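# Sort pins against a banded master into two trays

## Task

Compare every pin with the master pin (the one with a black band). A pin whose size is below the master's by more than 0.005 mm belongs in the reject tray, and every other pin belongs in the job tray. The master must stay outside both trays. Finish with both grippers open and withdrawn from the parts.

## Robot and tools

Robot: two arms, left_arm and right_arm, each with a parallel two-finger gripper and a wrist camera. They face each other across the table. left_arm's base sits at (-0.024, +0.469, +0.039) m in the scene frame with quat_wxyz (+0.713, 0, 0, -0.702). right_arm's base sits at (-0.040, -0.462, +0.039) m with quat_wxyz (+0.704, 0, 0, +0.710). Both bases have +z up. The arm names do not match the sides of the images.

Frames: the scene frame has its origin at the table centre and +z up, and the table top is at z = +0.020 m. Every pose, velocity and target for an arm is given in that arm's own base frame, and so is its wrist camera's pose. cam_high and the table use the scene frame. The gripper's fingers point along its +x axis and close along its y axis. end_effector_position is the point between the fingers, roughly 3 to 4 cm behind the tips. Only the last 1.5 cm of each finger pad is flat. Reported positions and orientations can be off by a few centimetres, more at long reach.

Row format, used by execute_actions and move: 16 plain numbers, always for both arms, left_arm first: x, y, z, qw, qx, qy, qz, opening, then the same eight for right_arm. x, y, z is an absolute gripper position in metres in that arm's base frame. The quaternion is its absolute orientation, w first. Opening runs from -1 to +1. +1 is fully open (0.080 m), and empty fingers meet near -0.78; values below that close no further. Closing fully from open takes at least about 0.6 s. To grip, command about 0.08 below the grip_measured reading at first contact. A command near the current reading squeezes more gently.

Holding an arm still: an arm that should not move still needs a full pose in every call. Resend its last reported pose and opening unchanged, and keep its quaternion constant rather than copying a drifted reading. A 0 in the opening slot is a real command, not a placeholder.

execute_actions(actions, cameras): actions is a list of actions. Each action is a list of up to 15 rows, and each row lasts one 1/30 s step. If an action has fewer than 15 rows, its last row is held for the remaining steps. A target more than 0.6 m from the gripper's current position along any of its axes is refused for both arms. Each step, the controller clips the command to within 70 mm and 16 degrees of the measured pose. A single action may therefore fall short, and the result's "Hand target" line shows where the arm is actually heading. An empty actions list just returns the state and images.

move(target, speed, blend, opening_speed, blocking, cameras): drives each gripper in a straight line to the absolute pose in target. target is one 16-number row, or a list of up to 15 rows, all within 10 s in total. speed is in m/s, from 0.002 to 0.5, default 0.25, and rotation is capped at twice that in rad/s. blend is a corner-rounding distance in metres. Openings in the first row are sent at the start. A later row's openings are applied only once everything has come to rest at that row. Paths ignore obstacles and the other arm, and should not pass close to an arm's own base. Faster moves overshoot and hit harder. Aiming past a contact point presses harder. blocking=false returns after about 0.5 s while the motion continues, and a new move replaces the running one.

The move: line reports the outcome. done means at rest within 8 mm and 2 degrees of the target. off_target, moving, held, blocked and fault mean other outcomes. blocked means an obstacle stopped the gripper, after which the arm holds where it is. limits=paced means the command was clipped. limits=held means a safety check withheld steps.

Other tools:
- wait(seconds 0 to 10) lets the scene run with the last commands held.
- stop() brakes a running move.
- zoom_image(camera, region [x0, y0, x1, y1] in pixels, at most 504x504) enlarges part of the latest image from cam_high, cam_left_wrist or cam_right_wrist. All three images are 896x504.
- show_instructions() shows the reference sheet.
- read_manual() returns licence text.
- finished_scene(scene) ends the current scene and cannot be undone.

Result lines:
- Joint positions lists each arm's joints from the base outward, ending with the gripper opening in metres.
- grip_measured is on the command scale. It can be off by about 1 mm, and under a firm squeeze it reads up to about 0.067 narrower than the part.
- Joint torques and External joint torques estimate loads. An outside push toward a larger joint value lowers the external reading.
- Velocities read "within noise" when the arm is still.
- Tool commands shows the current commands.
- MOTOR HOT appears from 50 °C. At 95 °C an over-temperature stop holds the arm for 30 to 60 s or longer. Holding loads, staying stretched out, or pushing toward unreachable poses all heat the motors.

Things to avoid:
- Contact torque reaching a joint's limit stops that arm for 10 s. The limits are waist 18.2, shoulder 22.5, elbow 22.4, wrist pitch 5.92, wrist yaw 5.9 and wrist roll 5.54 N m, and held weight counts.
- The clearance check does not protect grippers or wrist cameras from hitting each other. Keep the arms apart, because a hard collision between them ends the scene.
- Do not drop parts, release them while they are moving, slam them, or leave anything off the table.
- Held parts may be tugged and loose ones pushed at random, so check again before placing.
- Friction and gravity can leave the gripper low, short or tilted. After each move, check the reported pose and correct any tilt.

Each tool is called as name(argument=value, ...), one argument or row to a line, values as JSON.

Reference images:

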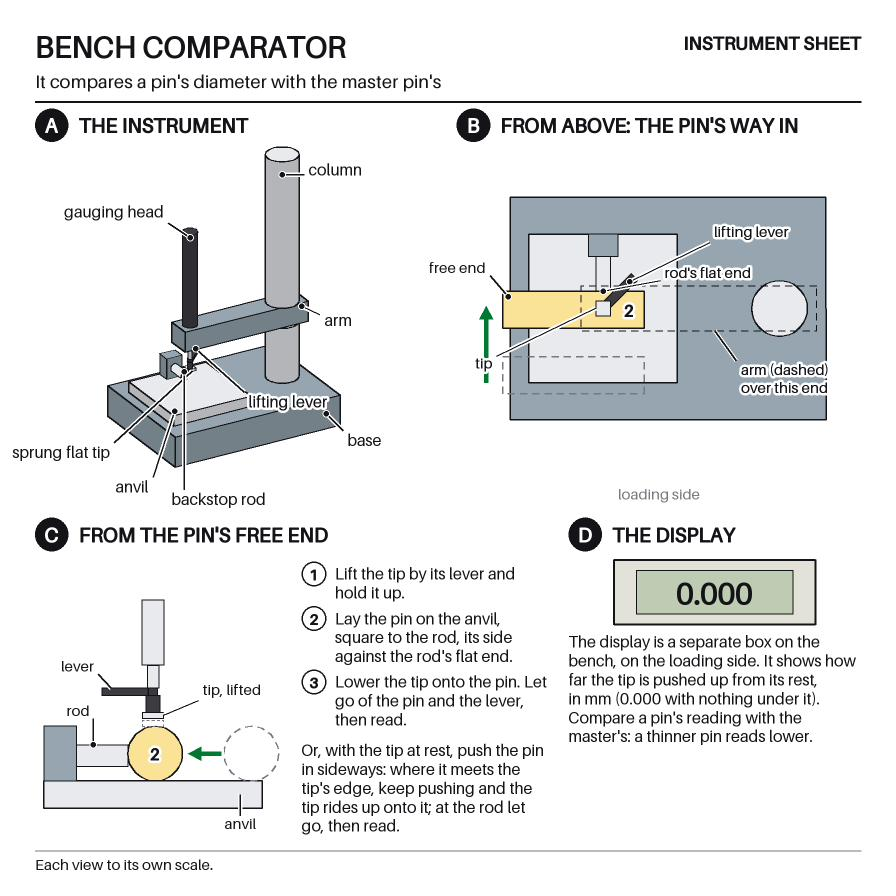

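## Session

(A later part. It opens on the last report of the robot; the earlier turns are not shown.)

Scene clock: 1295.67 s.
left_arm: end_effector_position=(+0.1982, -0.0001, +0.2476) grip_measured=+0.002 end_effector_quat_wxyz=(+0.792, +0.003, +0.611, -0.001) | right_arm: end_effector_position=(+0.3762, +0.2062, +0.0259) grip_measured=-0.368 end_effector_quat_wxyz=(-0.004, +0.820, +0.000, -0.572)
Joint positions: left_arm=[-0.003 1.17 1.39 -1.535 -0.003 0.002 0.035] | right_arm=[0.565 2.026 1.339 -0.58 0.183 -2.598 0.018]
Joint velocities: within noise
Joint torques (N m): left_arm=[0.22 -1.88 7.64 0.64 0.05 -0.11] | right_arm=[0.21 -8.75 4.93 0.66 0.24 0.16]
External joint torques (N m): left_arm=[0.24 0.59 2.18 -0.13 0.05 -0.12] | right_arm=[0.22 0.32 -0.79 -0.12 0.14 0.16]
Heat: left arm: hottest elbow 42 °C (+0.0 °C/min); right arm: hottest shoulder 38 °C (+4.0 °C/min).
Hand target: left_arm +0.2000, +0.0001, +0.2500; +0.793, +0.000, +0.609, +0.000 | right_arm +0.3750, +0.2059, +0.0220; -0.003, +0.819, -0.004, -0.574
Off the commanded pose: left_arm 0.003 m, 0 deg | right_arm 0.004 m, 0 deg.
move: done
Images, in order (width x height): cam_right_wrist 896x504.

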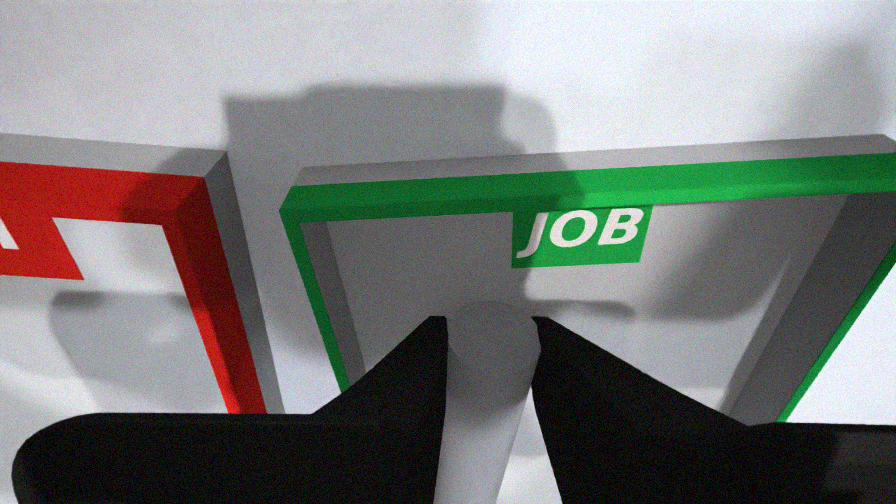

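move(
  target=[
    [0.20,0,0.25,0.793,0,0.609,0,0.0,0.3750,0.2060,0.0185,0.0025,-0.8192,0.0036,0.5736,-0.45],
    [0.20,0,0.25,0.793,0,0.609,0,0.0,0.3750,0.2060,0.0190,0.0025,-0.8192,0.0036,0.5736,0.0],
    [0.20,0,0.25,0.793,0,0.609,0,0.0,0.3700,0.2060,0.08,0.0025,-0.8192,0.0036,0.5736,0.0],
    [0.20,0,0.25,0.793,0,0.609,0,0.0,0.30,0.08,0.12,0.3687,-0.6275,0.5266,0.4394,0.0],
    [0.20,0,0.25,0.793,0,0.609,0,0.0,0.285,-0.043,0.07,0.5630,-0.1563,0.8041,0.1094,0.1],
  ],
  speed=[0.04,0.05,0.15,0.3,0.3],
  blend=[0,0,0.02,0.04,0],
  opening_speed=1,
  cameras=["cam_high","cam_right_wrist"],
)

Scene clock: 1342.20 s.
left_arm: end_effector_position=(+0.1982, -0.0001, +0.2476) grip_measured=+0.002 end_effector_quat_wxyz=(+0.792, +0.003, +0.611, -0.001) | right_arm: end_effector_position=(+0.2865, -0.0427, +0.0744) grip_measured=+0.097 end_effector_quat_wxyz=(+0.569, -0.161, +0.799, +0.110)
Joint positions: left_arm=[-0.003 1.17 1.39 -1.535 -0.003 0.002 0.035] | right_arm=[-0.069 1.921 1.398 -1.348 0.153 -0.436 0.039]
Joint velocities: within noise
Joint torques (N m): left_arm=[0.23 -1.87 7.62 0.63 0.06 -0.12] | right_arm=[-0.26 -6.71 4.2 -0.28 -0.02 0.14]
External joint torques (N m): left_arm=[0.2 0.71 2.1 -0.13 0.06 -0.12] | right_arm=[-0.26 0.95 -0.8 -0.09 -0.08 0.14]
Heat: left arm: hottest elbow 42 °C (+0.0 °C/min); right arm: hottest shoulder 40 °C (+4.1 °C/min).
Hand target: left_arm +0.2000, +0.0001, +0.2500; +0.793, +0.000, +0.609, +0.000 | right_arm +0.2850, -0.0430, +0.0701; +0.563, -0.156, +0.804, +0.109
Off the commanded pose: left_arm 0.003 m, 0 deg | right_arm 0.005 m, 1 deg.
move: done
Images, in order (width x height): cam_high 896x504, cam_right_wrist 896x504.

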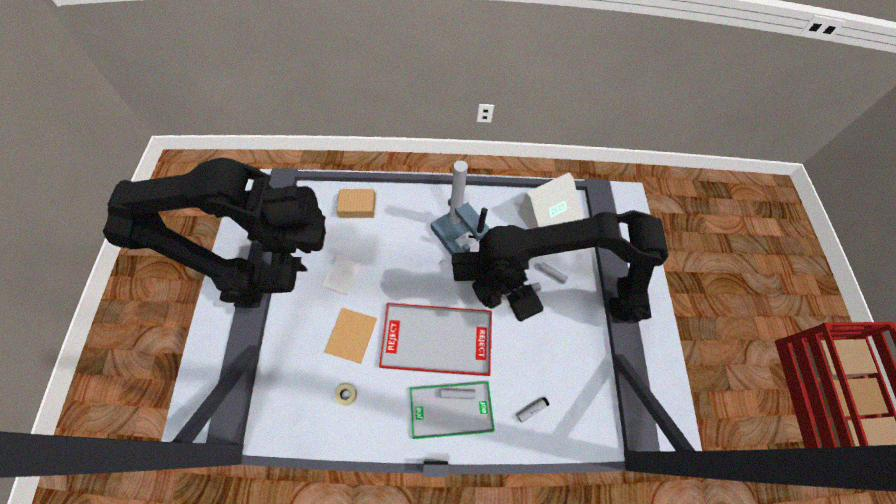

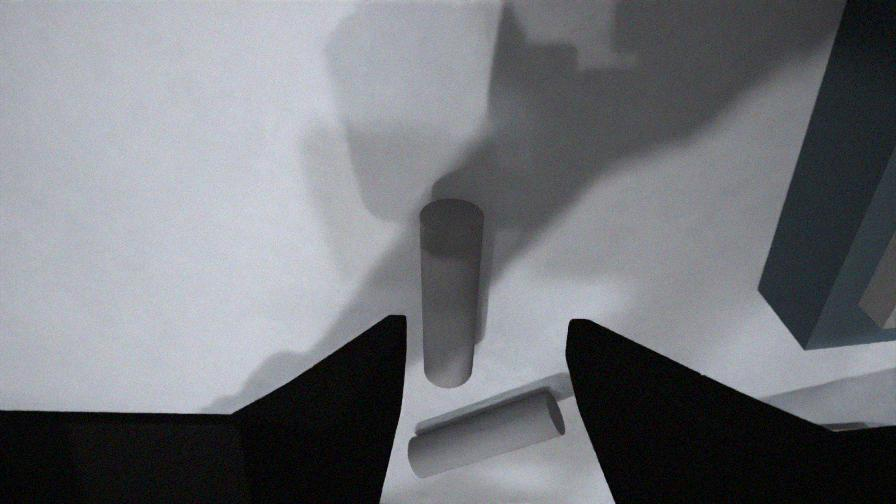

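move(
  target=[
    [0.20,0,0.25,0.793,0,0.609,0,0.0,0.2670,-0.0420,0.05,0.5640,-0.1493,0.8055,0.1045,0.1],
    [0.20,0,0.25,0.793,0,0.609,0,0.0,0.2670,-0.0420,0.0165,0.5640,-0.1493,0.8055,0.1045,0.1],
  ],
  speed=[0.2,0.08],
  blend=[0.01,0],
  cameras=["cam_right_wrist"],
)

Scene clock: 1362.57 s.
left_arm: end_effector_position=(+0.1982, -0.0001, +0.2476) grip_measured=+0.002 end_effector_quat_wxyz=(+0.792, +0.003, +0.611, -0.001) | right_arm: end_effector_position=(+0.2702, -0.0416, +0.0207) grip_measured=+0.097 end_effector_quat_wxyz=(+0.570, -0.154, +0.800, +0.105)
Joint positions: left_arm=[-0.003 1.17 1.39 -1.535 -0.003 0.002 0.035] | right_arm=[-0.071 1.942 1.197 -1.126 0.149 -0.422 0.039]
Joint velocities: within noise
Joint torques (N m): left_arm=[0.26 -1.88 7.65 0.64 0.04 -0.1] | right_arm=[-0.34 -6.52 3.37 -0.27 -0.02 0.16]
External joint torques (N m): left_arm=[0.25 0.67 2.16 -0.11 0.04 -0.1] | right_arm=[-0.3 0.84 -1.15 -0.07 -0.09 0.16]
Heat: left arm: hottest elbow 42 °C (+0.0 °C/min); right arm: hottest shoulder 38 °C (+0.0 °C/min).
Hand target: left_arm +0.2000, +0.0001, +0.2500; +0.793, +0.000, +0.609, +0.000 | right_arm +0.2670, -0.0420, +0.0166; +0.564, -0.149, +0.805, +0.104
Off the commanded pose: left_arm 0.003 m, 0 deg | right_arm 0.005 m, 1 deg.
move: done
Images, in order (width x height): cam_right_wrist 896x504.

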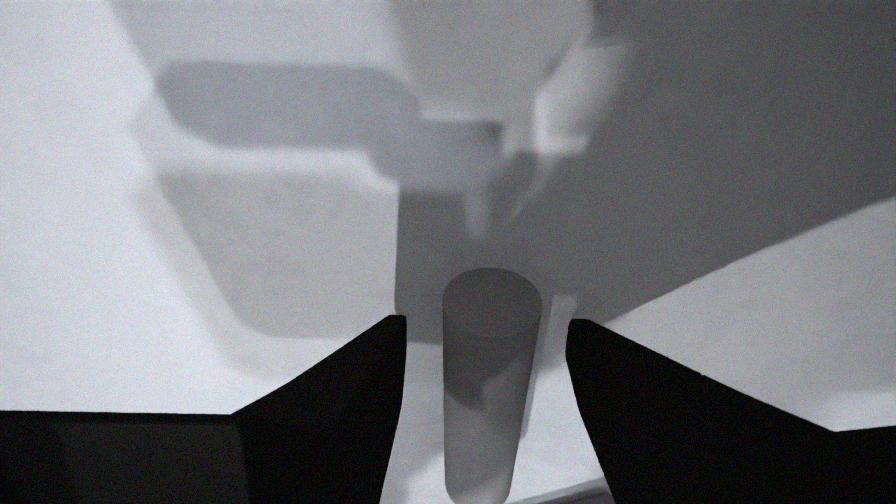

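move(
  target=[
    [0.20,0,0.25,0.793,0,0.609,0,0.0,0.2670,-0.0420,0.0175,0.5640,-0.1493,0.8055,0.1045,-0.45],
    [0.20,0,0.25,0.793,0,0.609,0,0.0,0.2670,-0.0420,0.10,0.5640,-0.1493,0.8055,0.1045,-0.45],
    [0.20,0,0.25,0.793,0,0.609,0,0.0,0.285,-0.10,0.12,0.4394,-0.5266,0.6275,0.3687,-0.45],
    [0.20,0,0.25,0.793,0,0.609,0,0.0,0.300,-0.160,0.12,0.2684,-0.7240,0.3833,0.5069,-0.45],
  ],
  speed=[0.1,0.2,0.3,0.3],
  blend=[0,0.02,0.03,0],
  opening_speed=1,
  cameras=["cam_high","cam_right_wrist"],
)

Scene clock: 1386.87 s.
left_arm: end_effector_position=(+0.1982, -0.0001, +0.2476) grip_measured=+0.002 end_effector_quat_wxyz=(+0.792, +0.003, +0.611, -0.001) | right_arm: end_effector_position=(+0.3010, -0.1591, +0.1156) grip_measured=-0.370 end_effector_quat_wxyz=(-0.269, +0.719, -0.384, -0.513)
Joint positions: left_arm=[-0.003 1.17 1.39 -1.535 -0.003 0.002 0.035] | right_arm=[-0.405 1.613 1.195 -0.872 0.184 -2.599 0.018]
Joint velocities: within noise
Joint torques (N m): left_arm=[0.21 -1.87 7.65 0.64 0.04 -0.11] | right_arm=[-0.31 -8.7 5.37 0.65 0.1 -0.11]
External joint torques (N m): left_arm=[0.21 0.67 2.15 -0.12 0.04 -0.11] | right_arm=[-0.27 -2.36 -0.65 -0.06 0.01 -0.11]
Heat: left arm: hottest elbow 42 °C (+0.0 °C/min); right arm: hottest shoulder 38 °C (-1.0 °C/min).
Hand target: left_arm +0.2000, +0.0001, +0.2500; +0.793, +0.000, +0.609, +0.000 | right_arm +0.3000, -0.1600, +0.1200; -0.268, +0.724, -0.383, -0.507
Off the commanded pose: left_arm 0.003 m, 0 deg | right_arm 0.005 m, 1 deg.
move: done
Images, in order (width x height): cam_high 896x504, cam_right_wrist 896x504.

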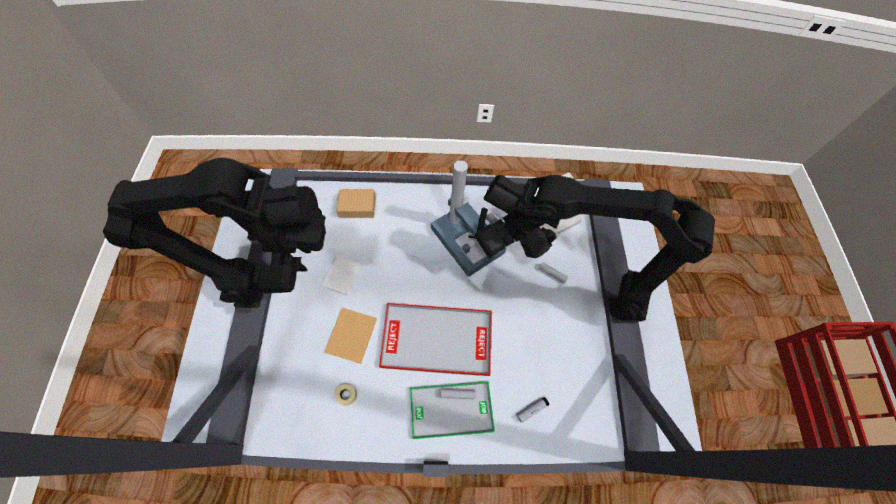

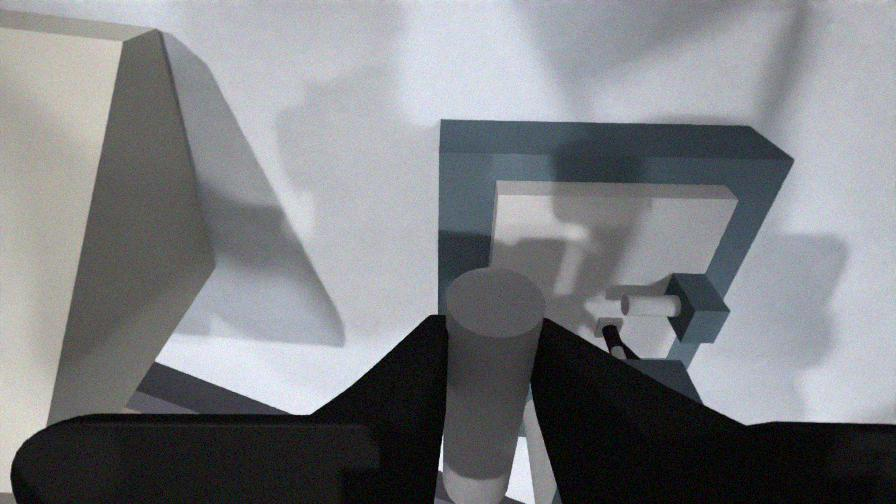

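move(
  target=[
    [0.20,0,0.25,0.793,0,0.609,0,0.0,0.300,-0.160,0.0745,0.2684,-0.7240,0.3833,0.5069,-0.45],
    [0.20,0,0.25,0.793,0,0.609,0,0.0,0.3165,-0.1470,0.073,0.2684,-0.7240,0.3833,0.5069,-0.45],
    [0.20,0,0.25,0.793,0,0.609,0,0.0,0.3165,-0.1470,0.0595,0.2684,-0.7240,0.3833,0.5069,-0.45],
    [0.20,0,0.25,0.793,0,0.609,0,0.0,0.3400,-0.1305,0.0595,0.2684,-0.7240,0.3833,0.5069,-0.45],
  ],
  speed=[0.15,0.1,0.04,0.04],
  blend=[0.005,0.002,0,0],
  cameras=["cam_right_wrist"],
)

Scene clock: 1401.70 s.
left_arm: end_effector_position=(+0.1982, -0.0001, +0.2476) grip_measured=+0.002 end_effector_quat_wxyz=(+0.792, +0.003, +0.611, -0.001) | right_arm: end_effector_position=(+0.3362, -0.1332, +0.0616) grip_measured=-0.370 end_effector_quat_wxyz=(-0.267, +0.724, -0.386, -0.505)
Joint positions: left_arm=[-0.003 1.17 1.39 -1.535 -0.003 0.002 0.035] | right_arm=[-0.284 1.754 1.127 -0.669 0.226 -2.479 0.018]
Joint velocities: within noise
Joint torques (N m): left_arm=[0.25 -1.87 7.68 0.63 0.05 -0.11] | right_arm=[0.83 -5.98 6.78 0.52 -0.07 0.17]
External joint torques (N m): left_arm=[0.25 0.69 2.17 -0.11 0.05 -0.12] | right_arm=[0.85 1.1 1.15 -0.14 -0.19 0.17]
Heat: left arm: hottest elbow 42 °C (+0.0 °C/min); right arm: hottest shoulder 40 °C (+0.0 °C/min).
Hand target: left_arm +0.2000, +0.0001, +0.2500; +0.793, +0.000, +0.609, +0.000 | right_arm +0.3399, -0.1305, +0.0594; -0.268, +0.724, -0.383, -0.507
Off the commanded pose: left_arm 0.003 m, 0 deg | right_arm 0.005 m, 0 deg.
move: done
Images, in order (width x height): cam_right_wrist 896x504.

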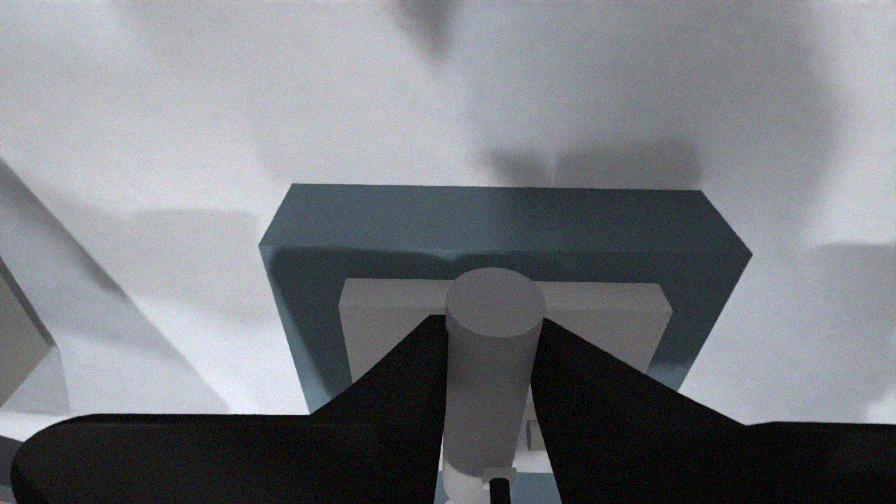

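move(
  target=[
    [0.20,0,0.25,0.793,0,0.609,0,0.0,0.3476,-0.1252,0.0595,0.2684,-0.7240,0.3833,0.5069,-0.45],
  ],
  speed=[0.04],
  cameras=["cam_right_wrist"],
)

zoom_image(
  camera="cam_right_wrist",
  region=[380, 290, 660, 504],
)

Scene clock: 1408.53 s.
left_arm: end_effector_position=(+0.1982, -0.0001, +0.2476) grip_measured=+0.002 end_effector_quat_wxyz=(+0.792, +0.003, +0.611, -0.001) | right_arm: end_effector_position=(+0.3402, -0.1308, +0.0617) grip_measured=-0.370 end_effector_quat_wxyz=(-0.266, +0.721, -0.393, -0.505)
Joint positions: left_arm=[-0.003 1.17 1.39 -1.535 -0.003 0.002 0.035] | right_arm=[-0.269 1.773 1.151 -0.686 0.241 -2.455 0.018]
Joint velocities: within noise
Joint torques (N m): left_arm=[0.28 -1.83 7.66 0.63 0.04 -0.1] | right_arm=[1.51 -5.8 7.23 0.91 -0.36 0.07]
External joint torques (N m): left_arm=[0.27 0.73 2.16 -0.13 0.05 -0.11] | right_arm=[1.53 1.44 1.55 0.24 -0.49 0.07]
Heat: left arm: hottest elbow 42 °C (+0.0 °C/min); right arm: hottest shoulder 40 °C (+1.0 °C/min).
Hand target: left_arm +0.2000, +0.0001, +0.2500; +0.793, +0.000, +0.609, +0.000 | right_arm +0.3474, -0.1251, +0.0596; -0.268, +0.724, -0.383, -0.507
Off the commanded pose: left_arm 0.003 m, 0 deg | right_arm 0.010 m, 1 deg.
move: off_target (right_arm)
Images, in order (width x height): cam_right_wrist 896x504.

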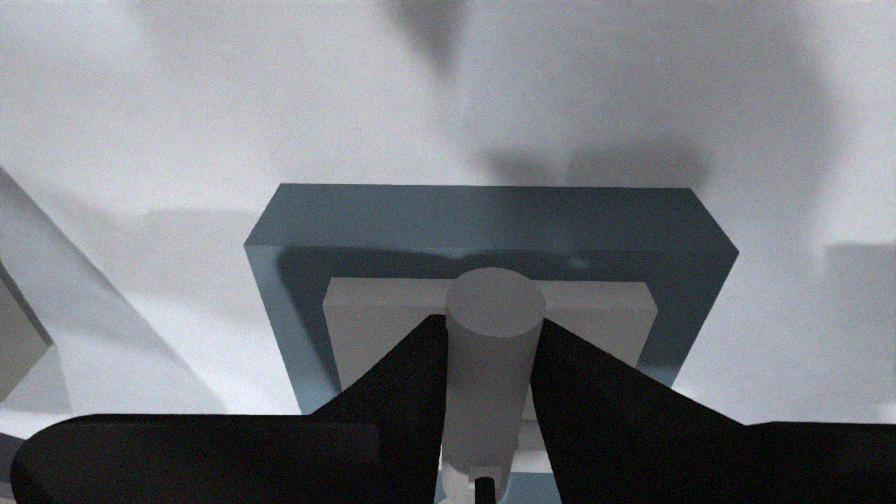

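Scaled by 1.800 from the camera's 896x504 image, which has a finer 1280x720 frame.

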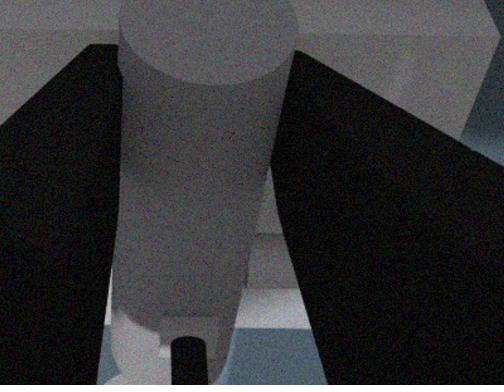

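move(
  target=[
    [0.20,0,0.25,0.793,0,0.609,0,0.0,0.3420,-0.1292,0.0600,0.2684,-0.7240,0.3833,0.5069,-0.45],
    [0.20,0,0.25,0.793,0,0.609,0,0.0,0.3420,-0.1292,0.0600,0.2684,-0.7240,0.3833,0.5069,0.1],
    [0.20,0,0.25,0.793,0,0.609,0,0.0,0.3200,-0.096,0.10,0.2684,-0.7240,0.3833,0.5069,0.1],
    [0.20,0,0.25,0.793,0,0.609,0,0.0,0.275,-0.02,0.12,0.2684,-0.7240,0.3833,0.5069,0.1],
  ],
  speed=[0.03,0.03,0.1,0.25],
  blend=[0,0,0.01,0],
  opening_speed=0.8,
  cameras=["cam_high","cam_right_wrist"],
)

zoom_image(
  camera="cam_high",
  region=[545, 197, 570, 221],
)

zoom_image(
  camera="cam_high",
  region=[530, 180, 600, 240],
)

Scene clock: 1423.80 s.
left_arm: end_effector_position=(+0.1982, -0.0001, +0.2476) grip_measured=+0.002 end_effector_quat_wxyz=(+0.792, +0.003, +0.611, -0.001) | right_arm: end_effector_position=(+0.2776, -0.0204, +0.1202) grip_measured=+0.097 end_effector_quat_wxyz=(-0.269, +0.724, -0.382, -0.507)
Joint positions: left_arm=[-0.003 1.17 1.39 -1.535 -0.003 0.002 0.035] | right_arm=[0.088 1.45 1.062 -1.006 0.301 -2.109 0.039]
Joint velocities: within noise
Joint torques (N m): left_arm=[0.24 -1.86 7.65 0.64 0.05 -0.1] | right_arm=[0.34 -6.34 4.67 0.16 0.23 0.19]
External joint torques (N m): left_arm=[0.24 0.68 2.15 -0.12 0.05 -0.1] | right_arm=[0.34 -1.36 -1.25 -0.4 0.08 0.19]
Heat: left arm: hottest elbow 42 °C (+0.0 °C/min); right arm: hottest shoulder 39 °C (+1.0 °C/min).
Hand target: left_arm +0.2000, +0.0001, +0.2500; +0.793, +0.000, +0.609, +0.000 | right_arm +0.2750, -0.0200, +0.1200; -0.268, +0.724, -0.383, -0.507
Off the commanded pose: left_arm 0.003 m, 0 deg | right_arm 0.003 m, 0 deg.
move: done
Images, in order (width x height): cam_high 896x504, cam_right_wrist 896x504.

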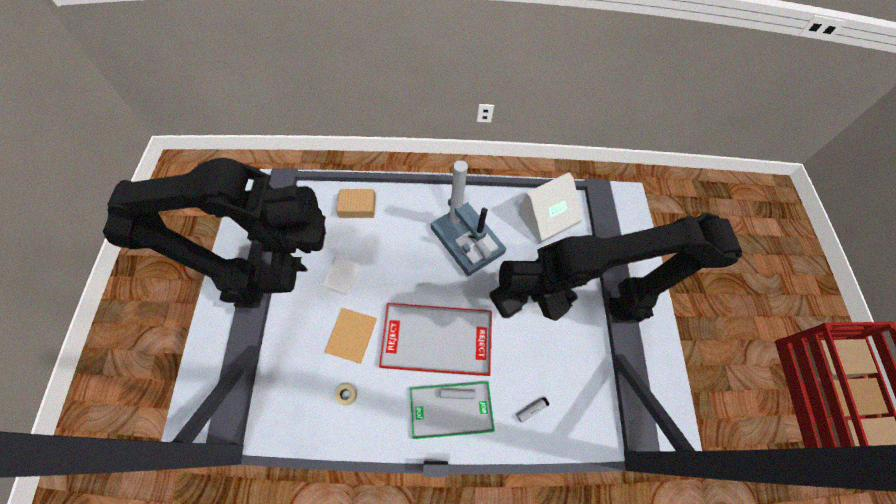

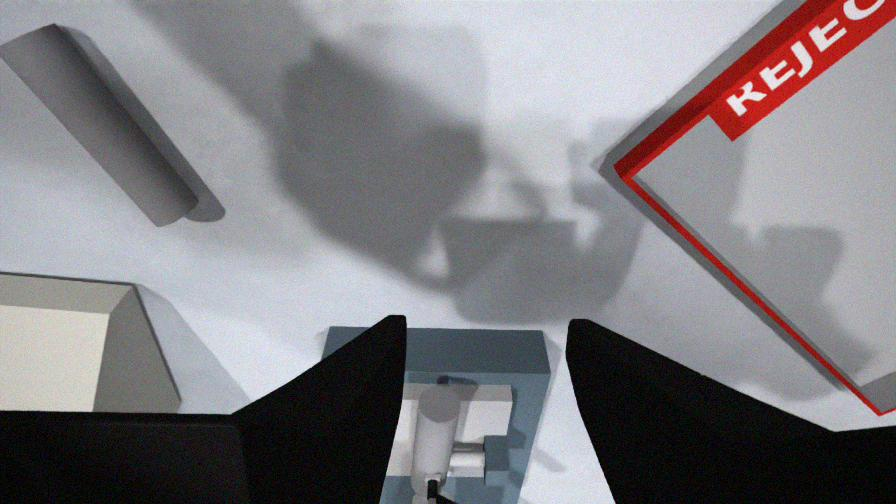

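Scaled by 20.160 from the camera's 896x504 image, which has a finer 1280x720 frame.

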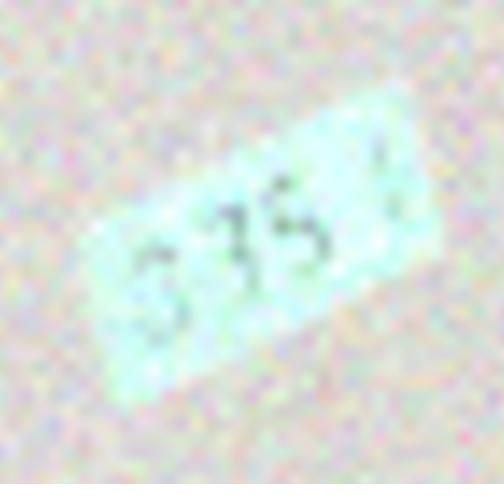

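Scaled by 7.200 from the camera's 896x504 image, which has a finer 1280x720 frame.

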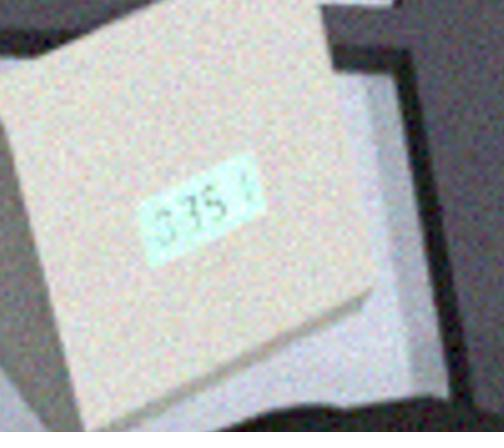

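move(
  target=[
    [0.20,0,0.25,0.793,0,0.609,0,0.0,0.3200,-0.096,0.095,0.2684,-0.7240,0.3833,0.5069,0.1],
    [0.20,0,0.25,0.793,0,0.609,0,0.0,0.3420,-0.1315,0.0580,0.2684,-0.7240,0.3833,0.5069,0.1],
    [0.20,0,0.25,0.793,0,0.609,0,0.0,0.3420,-0.1315,0.0580,0.2684,-0.7240,0.3833,0.5069,-0.45],
  ],
  speed=[0.25,0.1,0.1],
  blend=[0.01,0,0],
  opening_speed=1,
  cameras=["cam_right_wrist"],
)

Scene clock: 1443.37 s.
left_arm: end_effector_position=(+0.1982, -0.0001, +0.2476) grip_measured=+0.002 end_effector_quat_wxyz=(+0.792, +0.003, +0.611, -0.001) | right_arm: end_effector_position=(+0.3398, -0.1306, +0.0599) grip_measured=-0.366 end_effector_quat_wxyz=(-0.270, +0.724, -0.384, -0.505)
Joint positions: left_arm=[-0.003 1.17 1.39 -1.535 -0.003 0.002 0.035] | right_arm=[-0.275 1.766 1.135 -0.666 0.223 -2.47 0.019]
Joint velocities: within noise
Joint torques (N m): left_arm=[0.24 -1.85 7.69 0.64 0.05 -0.1] | right_arm=[-0.13 -6.27 6.5 0.63 0.04 -0.15]
External joint torques (N m): left_arm=[0.23 0.63 2.24 -0.11 0.06 -0.1] | right_arm=[-0.14 0.89 0.83 -0.06 -0.07 -0.15]
Heat: left arm: hottest elbow 42 °C (+0.0 °C/min); right arm: hottest shoulder 38 °C (+0.0 °C/min).
Hand target: left_arm +0.2000, +0.0001, +0.2500; +0.793, +0.000, +0.609, +0.000 | right_arm +0.3420, -0.1315, +0.0580; -0.268, +0.724, -0.383, -0.507
Off the commanded pose: left_arm 0.003 m, 0 deg | right_arm 0.003 m, 0 deg.
move: done
Images, in order (width x height): cam_right_wrist 896x504.

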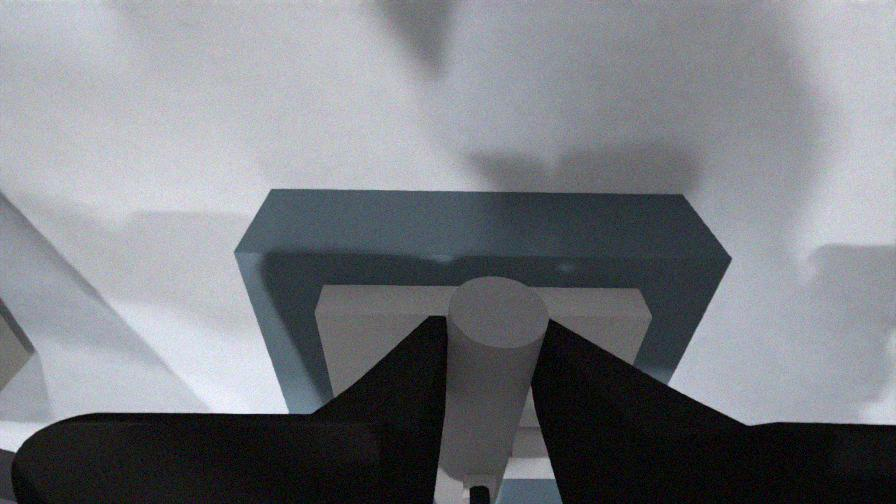

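move(
  target=[
    [0.20,0,0.25,0.793,0,0.609,0,0.0,0.3165,-0.1490,0.0605,0.2684,-0.7240,0.3833,0.5069,-0.45],
    [0.20,0,0.25,0.793,0,0.609,0,0.0,0.2970,-0.150,0.10,0.2684,-0.7240,0.3833,0.5069,-0.45],
    [0.20,0,0.25,0.793,0,0.609,0,0.0,0.30,0.03,0.13,0.1500,-0.7700,0.2800,0.5500,-0.45],
    [0.20,0,0.25,0.793,0,0.609,0,0.0,0.378,0.262,0.08,0.0025,-0.8192,0.0036,0.5736,-0.45],
    [0.20,0,0.25,0.793,0,0.609,0,0.0,0.3760,0.2610,0.0195,0.0025,-0.8192,0.0036,0.5736,-0.45],
  ],
  speed=[0.08,0.2,0.3,0.3,0.08],
  blend=[0.005,0.02,0.05,0.01,0],
  cameras=["cam_high","cam_right_wrist"],
)

Scene clock: 1460.90 s.
left_arm: end_effector_position=(+0.1982, -0.0001, +0.2476) grip_measured=+0.002 end_effector_quat_wxyz=(+0.792, +0.003, +0.611, -0.001) | right_arm: end_effector_position=(+0.3777, +0.2616, +0.0263) grip_measured=-0.366 end_effector_quat_wxyz=(-0.008, +0.822, -0.003, -0.569)
Joint positions: left_arm=[-0.003 1.17 1.39 -1.535 -0.003 0.002 0.035] | right_arm=[0.677 2.143 1.524 -0.664 0.219 -2.48 0.019]
Joint velocities: within noise
Joint torques (N m): left_arm=[0.24 -1.85 7.64 0.64 0.04 -0.11] | right_arm=[0.07 -9.18 4.78 0.7 0.1 -0.16]
External joint torques (N m): left_arm=[0.24 0.68 2.17 -0.1 0.05 -0.11] | right_arm=[0.1 0.82 -1 -0.02 0 -0.16]
Heat: left arm: hottest elbow 42 °C (+0.0 °C/min); right arm: hottest shoulder 39 °C (-1.0 °C/min).
Hand target: left_arm +0.2000, +0.0001, +0.2500; +0.793, +0.000, +0.609, +0.000 | right_arm +0.3759, +0.2609, +0.0196; -0.002, +0.819, -0.004, -0.574
Off the commanded pose: left_arm 0.003 m, 0 deg | right_arm 0.007 m, 1 deg.
move: done
Images, in order (width x height): cam_high 896x504, cam_right_wrist 896x504.

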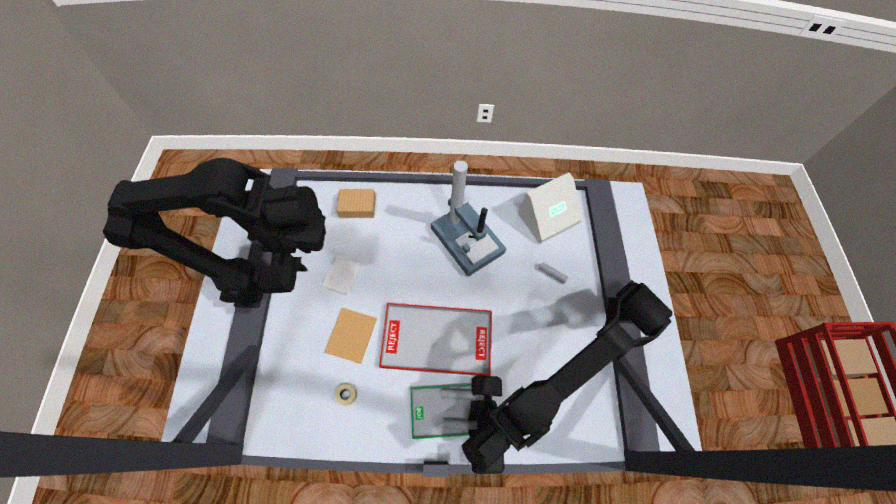

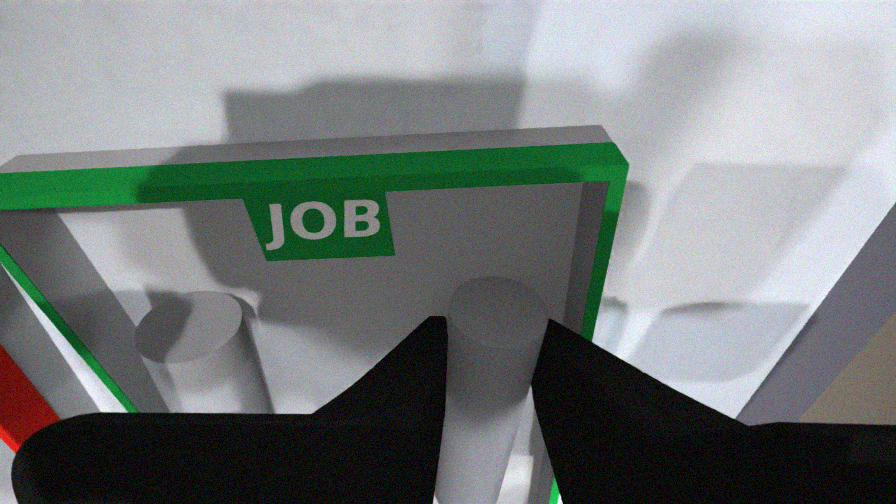

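move(
  target=[
    [0.20,0,0.25,0.793,0,0.609,0,0.0,0.3760,0.2520,0.0235,0.0025,-0.8192,0.0036,0.5736,-0.45],
    [0.20,0,0.25,0.793,0,0.609,0,0.0,0.3760,0.2520,0.0215,0.0025,-0.8192,0.0036,0.5736,-0.15],
  ],
  speed=[0.05,0.05],
  opening_speed=0.8,
  cameras=["cam_right_wrist"],
)

Scene clock: 1474.93 s.
left_arm: end_effector_position=(+0.1982, -0.0001, +0.2476) grip_measured=+0.002 end_effector_quat_wxyz=(+0.792, +0.003, +0.611, -0.001) | right_arm: end_effector_position=(+0.3777, +0.2573, +0.0245) grip_measured=-0.154 end_effector_quat_wxyz=(-0.007, +0.822, +0.001, -0.570)
Joint positions: left_arm=[-0.003 1.17 1.39 -1.535 -0.003 0.002 0.035] | right_arm=[0.667 2.135 1.503 -0.648 0.212 -2.497 0.028]
Joint velocities: within noise
Joint torques (N m): left_arm=[0.25 -1.83 7.67 0.63 0.04 -0.1] | right_arm=[-0.61 -10.7 3.9 0.29 0.19 -0.13]
External joint torques (N m): left_arm=[0.27 0.69 2.16 -0.13 0.04 -0.11] | right_arm=[-0.67 -0.85 -1.82 -0.43 0.09 -0.13]
Heat: left arm: hottest elbow 42 °C (+0.0 °C/min); right arm: hottest shoulder 41 °C (+2.0 °C/min).
Hand target: left_arm +0.2000, +0.0001, +0.2500; +0.793, +0.000, +0.609, +0.000 | right_arm +0.3761, +0.2520, +0.0216; -0.003, +0.819, -0.004, -0.574
Off the commanded pose: left_arm 0.003 m, 0 deg | right_arm 0.006 m, 1 deg.
move: done
Images, in order (width x height): cam_right_wrist 896x504.

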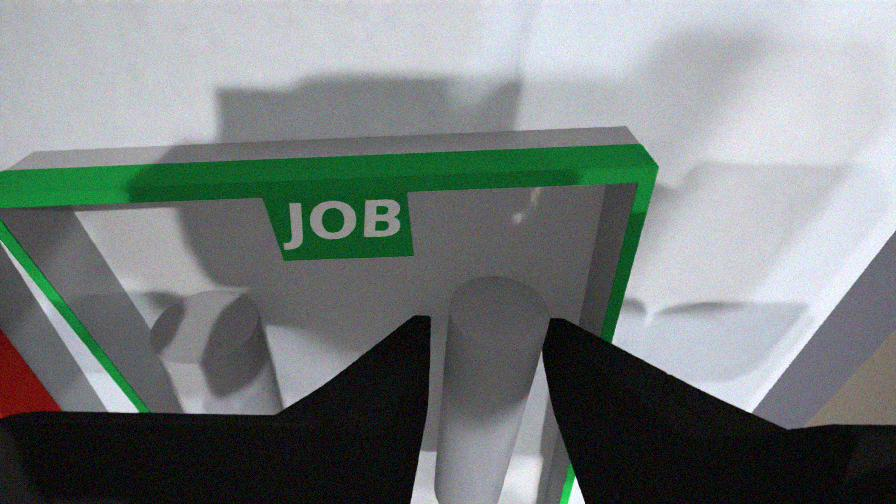

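move(
  target=[
    [0.20,0,0.25,0.793,0,0.609,0,0.0,0.3560,0.2570,0.08,0.0025,-0.8192,0.0036,0.5736,-0.15],
    [0.20,0,0.25,0.793,0,0.609,0,0.0,0.30,0.12,0.12,0.3290,-0.6711,0.4699,0.4699,0.1],
    [0.20,0,0.25,0.793,0,0.609,0,0.0,0.28,-0.02,0.12,0.5470,-0.2463,0.7813,0.1725,0.1],
    [0.20,0,0.25,0.793,0,0.609,0,0.0,0.20,-0.140,0.08,0.5407,0.2734,0.7722,-0.1915,0.1],
  ],
  speed=[0.15,0.35,0.35,0.3],
  blend=[0.02,0.04,0.04,0],
  cameras=["cam_high","cam_right_wrist"],
)

Scene clock: 1501.50 s.
left_arm: end_effector_position=(+0.1982, -0.0001, +0.2476) grip_measured=+0.002 end_effector_quat_wxyz=(+0.792, +0.003, +0.611, -0.001) | right_arm: end_effector_position=(+0.2018, -0.1407, +0.0801) grip_measured=+0.097 end_effector_quat_wxyz=(+0.542, +0.270, +0.773, -0.189)
Joint positions: left_arm=[-0.003 1.17 1.39 -1.535 -0.003 0.002 0.035] | right_arm=[-0.62 1.798 1.255 -1.374 -0.017 0.049 0.039]
Joint velocities: within noise
Joint torques (N m): left_arm=[0.27 -1.87 7.64 0.63 0.06 -0.11] | right_arm=[-0.28 -7.74 3.66 -0.36 -0.14 0.17]
External joint torques (N m): left_arm=[0.24 0.71 2.12 -0.12 0.07 -0.11] | right_arm=[-0.28 -1.12 -1.26 -0.11 -0.13 0.17]
Heat: left arm: hottest elbow 42 °C (+0.0 °C/min); right arm: hottest shoulder 44 °C (+6.1 °C/min).
Hand target: left_arm +0.2000, +0.0001, +0.2500; +0.793, +0.000, +0.609, +0.000 | right_arm +0.2001, -0.1400, +0.0800; +0.541, +0.273, +0.772, -0.191
Off the commanded pose: left_arm 0.003 m, 0 deg | right_arm 0.002 m, 1 deg.
move: done; blend cut to 0 m at target 2
Images, in order (width x height): cam_high 896x504, cam_right_wrist 896x504.

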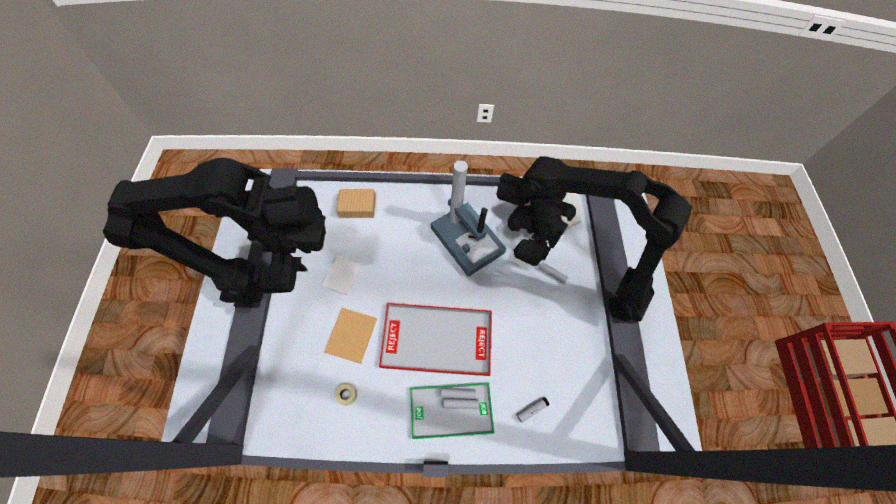

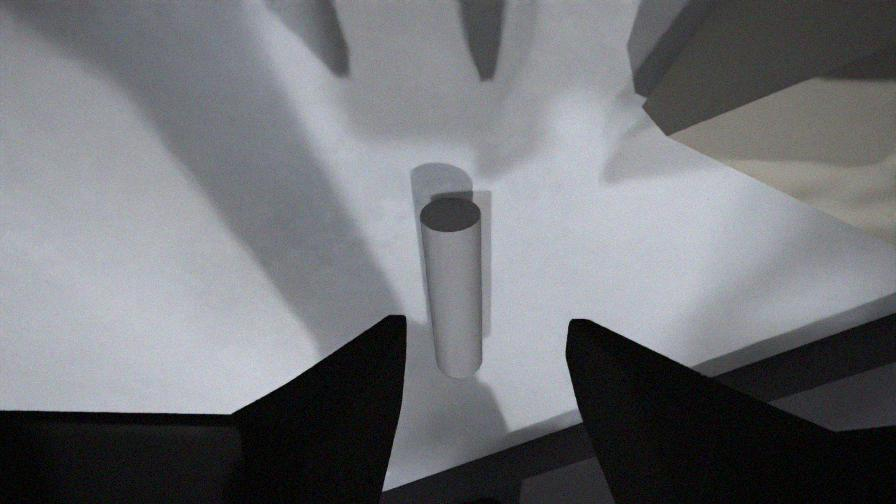

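move(
  target=[
    [0.20,0,0.25,0.793,0,0.609,0,0.0,0.1890,-0.1215,0.05,0.5461,0.2504,0.7800,-0.1753,0.1],
    [0.20,0,0.25,0.793,0,0.609,0,0.0,0.1885,-0.1215,0.0165,0.5461,0.2504,0.7800,-0.1753,0.1],
  ],
  speed=[0.2,0.08],
  blend=[0.01,0],
  cameras=["cam_right_wrist"],
)

zoom_image(
  camera="cam_right_wrist",
  region=[380, 220, 660, 434],
)

Scene clock: 1521.00 s.
left_arm: end_effector_position=(+0.1982, -0.0001, +0.2476) grip_measured=+0.002 end_effector_quat_wxyz=(+0.792, +0.003, +0.611, -0.001) | right_arm: end_effector_position=(+0.1909, -0.1235, +0.0199) grip_measured=+0.097 end_effector_quat_wxyz=(+0.552, +0.252, +0.774, -0.179)
Joint positions: left_arm=[-0.003 1.17 1.39 -1.535 -0.003 0.002 0.035] | right_arm=[-0.584 1.817 1.02 -1.106 -0.015 0.043 0.039]
Joint velocities: within noise
Joint torques (N m): left_arm=[0.25 -1.86 7.74 0.64 0.03 -0.12] | right_arm=[0.29 -5.48 3.19 -0.31 0.05 -0.15]
External joint torques (N m): left_arm=[0.24 0.67 2.24 -0.12 0.04 -0.12] | right_arm=[0.33 0.78 -1.19 -0.08 0.05 -0.15]
Heat: left arm: hottest elbow 42 °C (+0.0 °C/min); right arm: hottest shoulder 44 °C (+5.0 °C/min).
Hand target: left_arm +0.2000, +0.0001, +0.2500; +0.793, +0.000, +0.609, +0.000 | right_arm +0.1885, -0.1215, +0.0166; +0.546, +0.250, +0.780, -0.175
Off the commanded pose: left_arm 0.003 m, 0 deg | right_arm 0.005 m, 1 deg.
move: done
Images, in order (width x height): cam_right_wrist 896x504.

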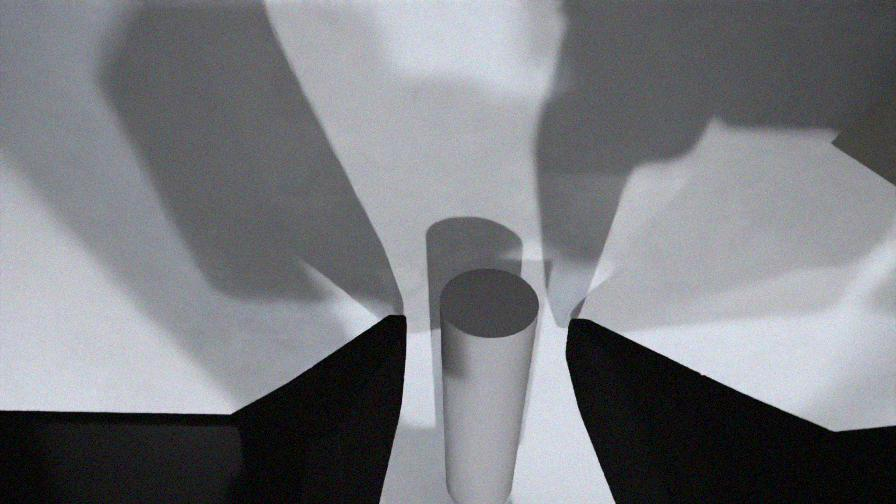

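Scaled by 1.800 from the camera's 896x504 image, which has a finer 1280x720 frame.

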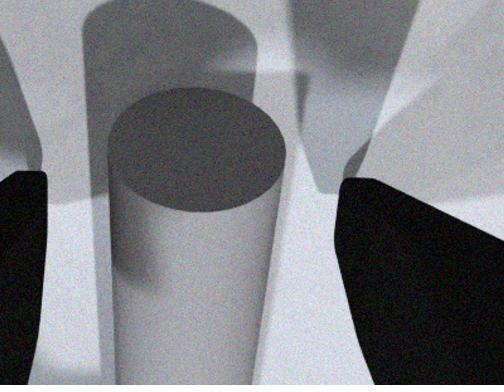

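move(
  target=[
    [0.20,0,0.25,0.793,0,0.609,0,0.0,0.1885,-0.1215,0.0170,0.5461,0.2504,0.7800,-0.1753,-0.45],
    [0.20,0,0.25,0.793,0,0.609,0,0.0,0.1885,-0.1215,0.10,0.5461,0.2504,0.7800,-0.1753,-0.45],
    [0.20,0,0.25,0.793,0,0.609,0,0.0,0.24,-0.07,0.125,0.5470,-0.2463,0.7813,0.1725,-0.45],
    [0.20,0,0.25,0.793,0,0.609,0,0.0,0.285,-0.10,0.12,0.4394,-0.5266,0.6275,0.3687,-0.45],
    [0.20,0,0.25,0.793,0,0.609,0,0.0,0.300,-0.160,0.11,0.2684,-0.7240,0.3833,0.5069,-0.45],
  ],
  speed=[0.1,0.2,0.35,0.35,0.3],
  blend=[0,0.02,0.03,0.03,0],
  opening_speed=1,
  cameras=["cam_high","cam_right_wrist"],
)

zoom_image(
  camera="cam_high",
  region=[400, 370, 560, 450],
)

Scene clock: 1539.33 s.
left_arm: end_effector_position=(+0.1982, -0.0001, +0.2476) grip_measured=+0.002 end_effector_quat_wxyz=(+0.792, +0.003, +0.611, -0.001) | right_arm: end_effector_position=(+0.3009, -0.1591, +0.1056) grip_measured=-0.370 end_effector_quat_wxyz=(-0.269, +0.719, -0.384, -0.513)
Joint positions: left_arm=[-0.003 1.17 1.39 -1.535 -0.003 0.002 0.035] | right_arm=[-0.405 1.62 1.162 -0.831 0.184 -2.599 0.018]
Joint velocities: within noise
Joint torques (N m): left_arm=[0.21 -1.83 7.64 0.64 0.03 -0.11] | right_arm=[-0.33 -8.72 5.31 0.65 0.11 -0.18]
External joint torques (N m): left_arm=[0.21 0.75 2.12 -0.12 0.04 -0.11] | right_arm=[-0.29 -2.37 -0.64 -0.05 0.01 -0.18]
Heat: left arm: hottest elbow 42 °C (+0.0 °C/min); right arm: hottest shoulder 43 °C (+1.0 °C/min).
Hand target: left_arm +0.2000, +0.0001, +0.2500; +0.793, +0.000, +0.609, +0.000 | right_arm +0.2999, -0.1600, +0.1099; -0.268, +0.724, -0.383, -0.507
Off the commanded pose: left_arm 0.003 m, 0 deg | right_arm 0.005 m, 1 deg.
move: done
Images, in order (width x height): cam_high 896x504, cam_right_wrist 896x504.

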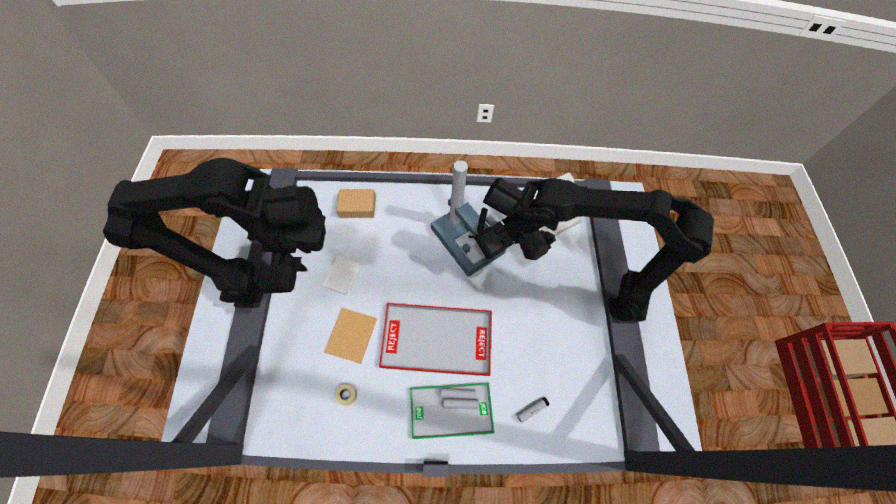

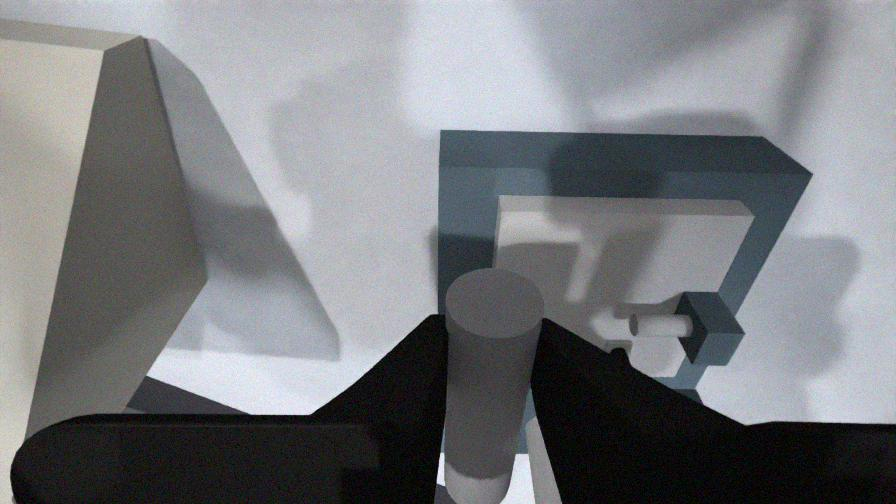

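Scaled by 3.150 from the camera's 896x504 image, which has a finer 1280x720 frame.

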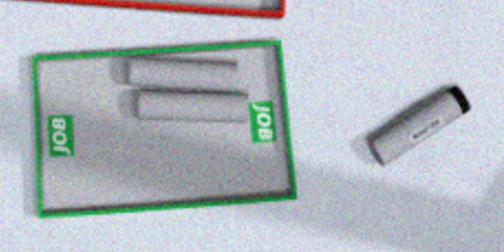

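move(
  target=[
    [0.20,0,0.25,0.793,0,0.609,0,0.0,0.300,-0.160,0.0745,0.2684,-0.7240,0.3833,0.5069,-0.45],
    [0.20,0,0.25,0.793,0,0.609,0,0.0,0.3165,-0.1470,0.073,0.2684,-0.7240,0.3833,0.5069,-0.45],
    [0.20,0,0.25,0.793,0,0.609,0,0.0,0.3165,-0.1470,0.0595,0.2684,-0.7240,0.3833,0.5069,-0.45],
    [0.20,0,0.25,0.793,0,0.609,0,0.0,0.3400,-0.1305,0.0595,0.2684,-0.7240,0.3833,0.5069,-0.45],
    [0.20,0,0.25,0.793,0,0.609,0,0.0,0.3476,-0.1252,0.0595,0.2684,-0.7240,0.3833,0.5069,-0.45],
  ],
  speed=[0.15,0.1,0.04,0.04,0.04],
  blend=[0.005,0.002,0,0.005,0],
  cameras=["cam_right_wrist"],
)

zoom_image(
  camera="cam_right_wrist",
  region=[380, 290, 660, 504],
)

Scene clock: 1557.53 s.
left_arm: end_effector_position=(+0.1982, -0.0001, +0.2476) grip_measured=+0.002 end_effector_quat_wxyz=(+0.792, +0.003, +0.611, -0.001) | right_arm: end_effector_position=(+0.3400, -0.1310, +0.0619) grip_measured=-0.370 end_effector_quat_wxyz=(-0.266, +0.721, -0.393, -0.505)
Joint positions: left_arm=[-0.003 1.17 1.39 -1.535 -0.003 0.002 0.035] | right_arm=[-0.269 1.772 1.151 -0.686 0.241 -2.455 0.018]
Joint velocities: within noise
Joint torques (N m): left_arm=[0.23 -1.86 7.62 0.64 0.06 -0.11] | right_arm=[1.57 -5.83 7.22 0.93 -0.4 0.11]
External joint torques (N m): left_arm=[0.23 0.64 2.17 -0.11 0.06 -0.11] | right_arm=[1.53 1.38 1.57 0.27 -0.52 0.11]
Heat: left arm: hottest elbow 42 °C (+0.0 °C/min); right arm: hottest shoulder 45 °C (+0.0 °C/min).
Hand target: left_arm +0.2000, +0.0001, +0.2500; +0.793, +0.000, +0.609, +0.000 | right_arm +0.3473, -0.1251, +0.0595; -0.268, +0.724, -0.383, -0.507
Off the commanded pose: left_arm 0.003 m, 0 deg | right_arm 0.010 m, 1 deg.
move: off_target (right_arm); blend cut to 0.0046 m at target 4
Images, in order (width x height): cam_right_wrist 896x504.

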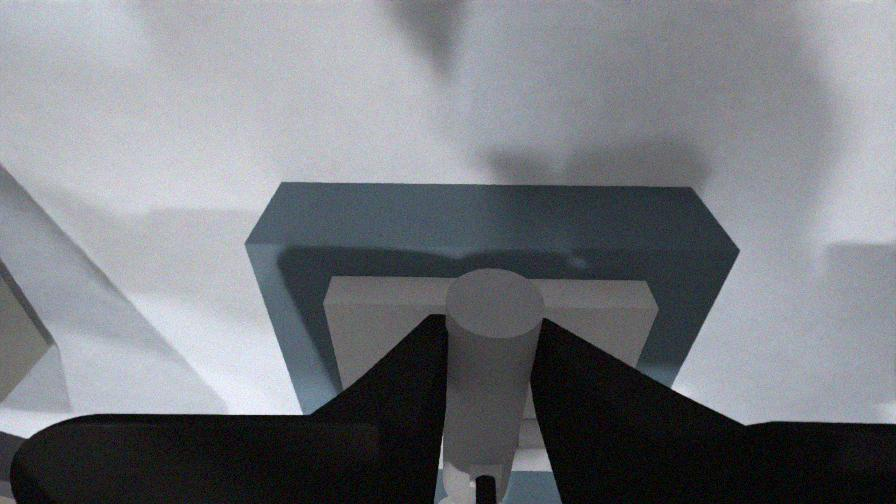

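Scaled by 1.800 from the camera's 896x504 image, which has a finer 1280x720 frame.

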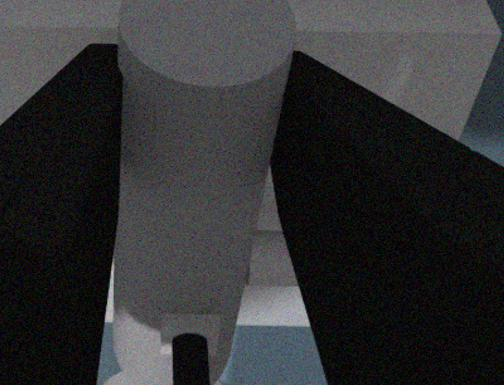

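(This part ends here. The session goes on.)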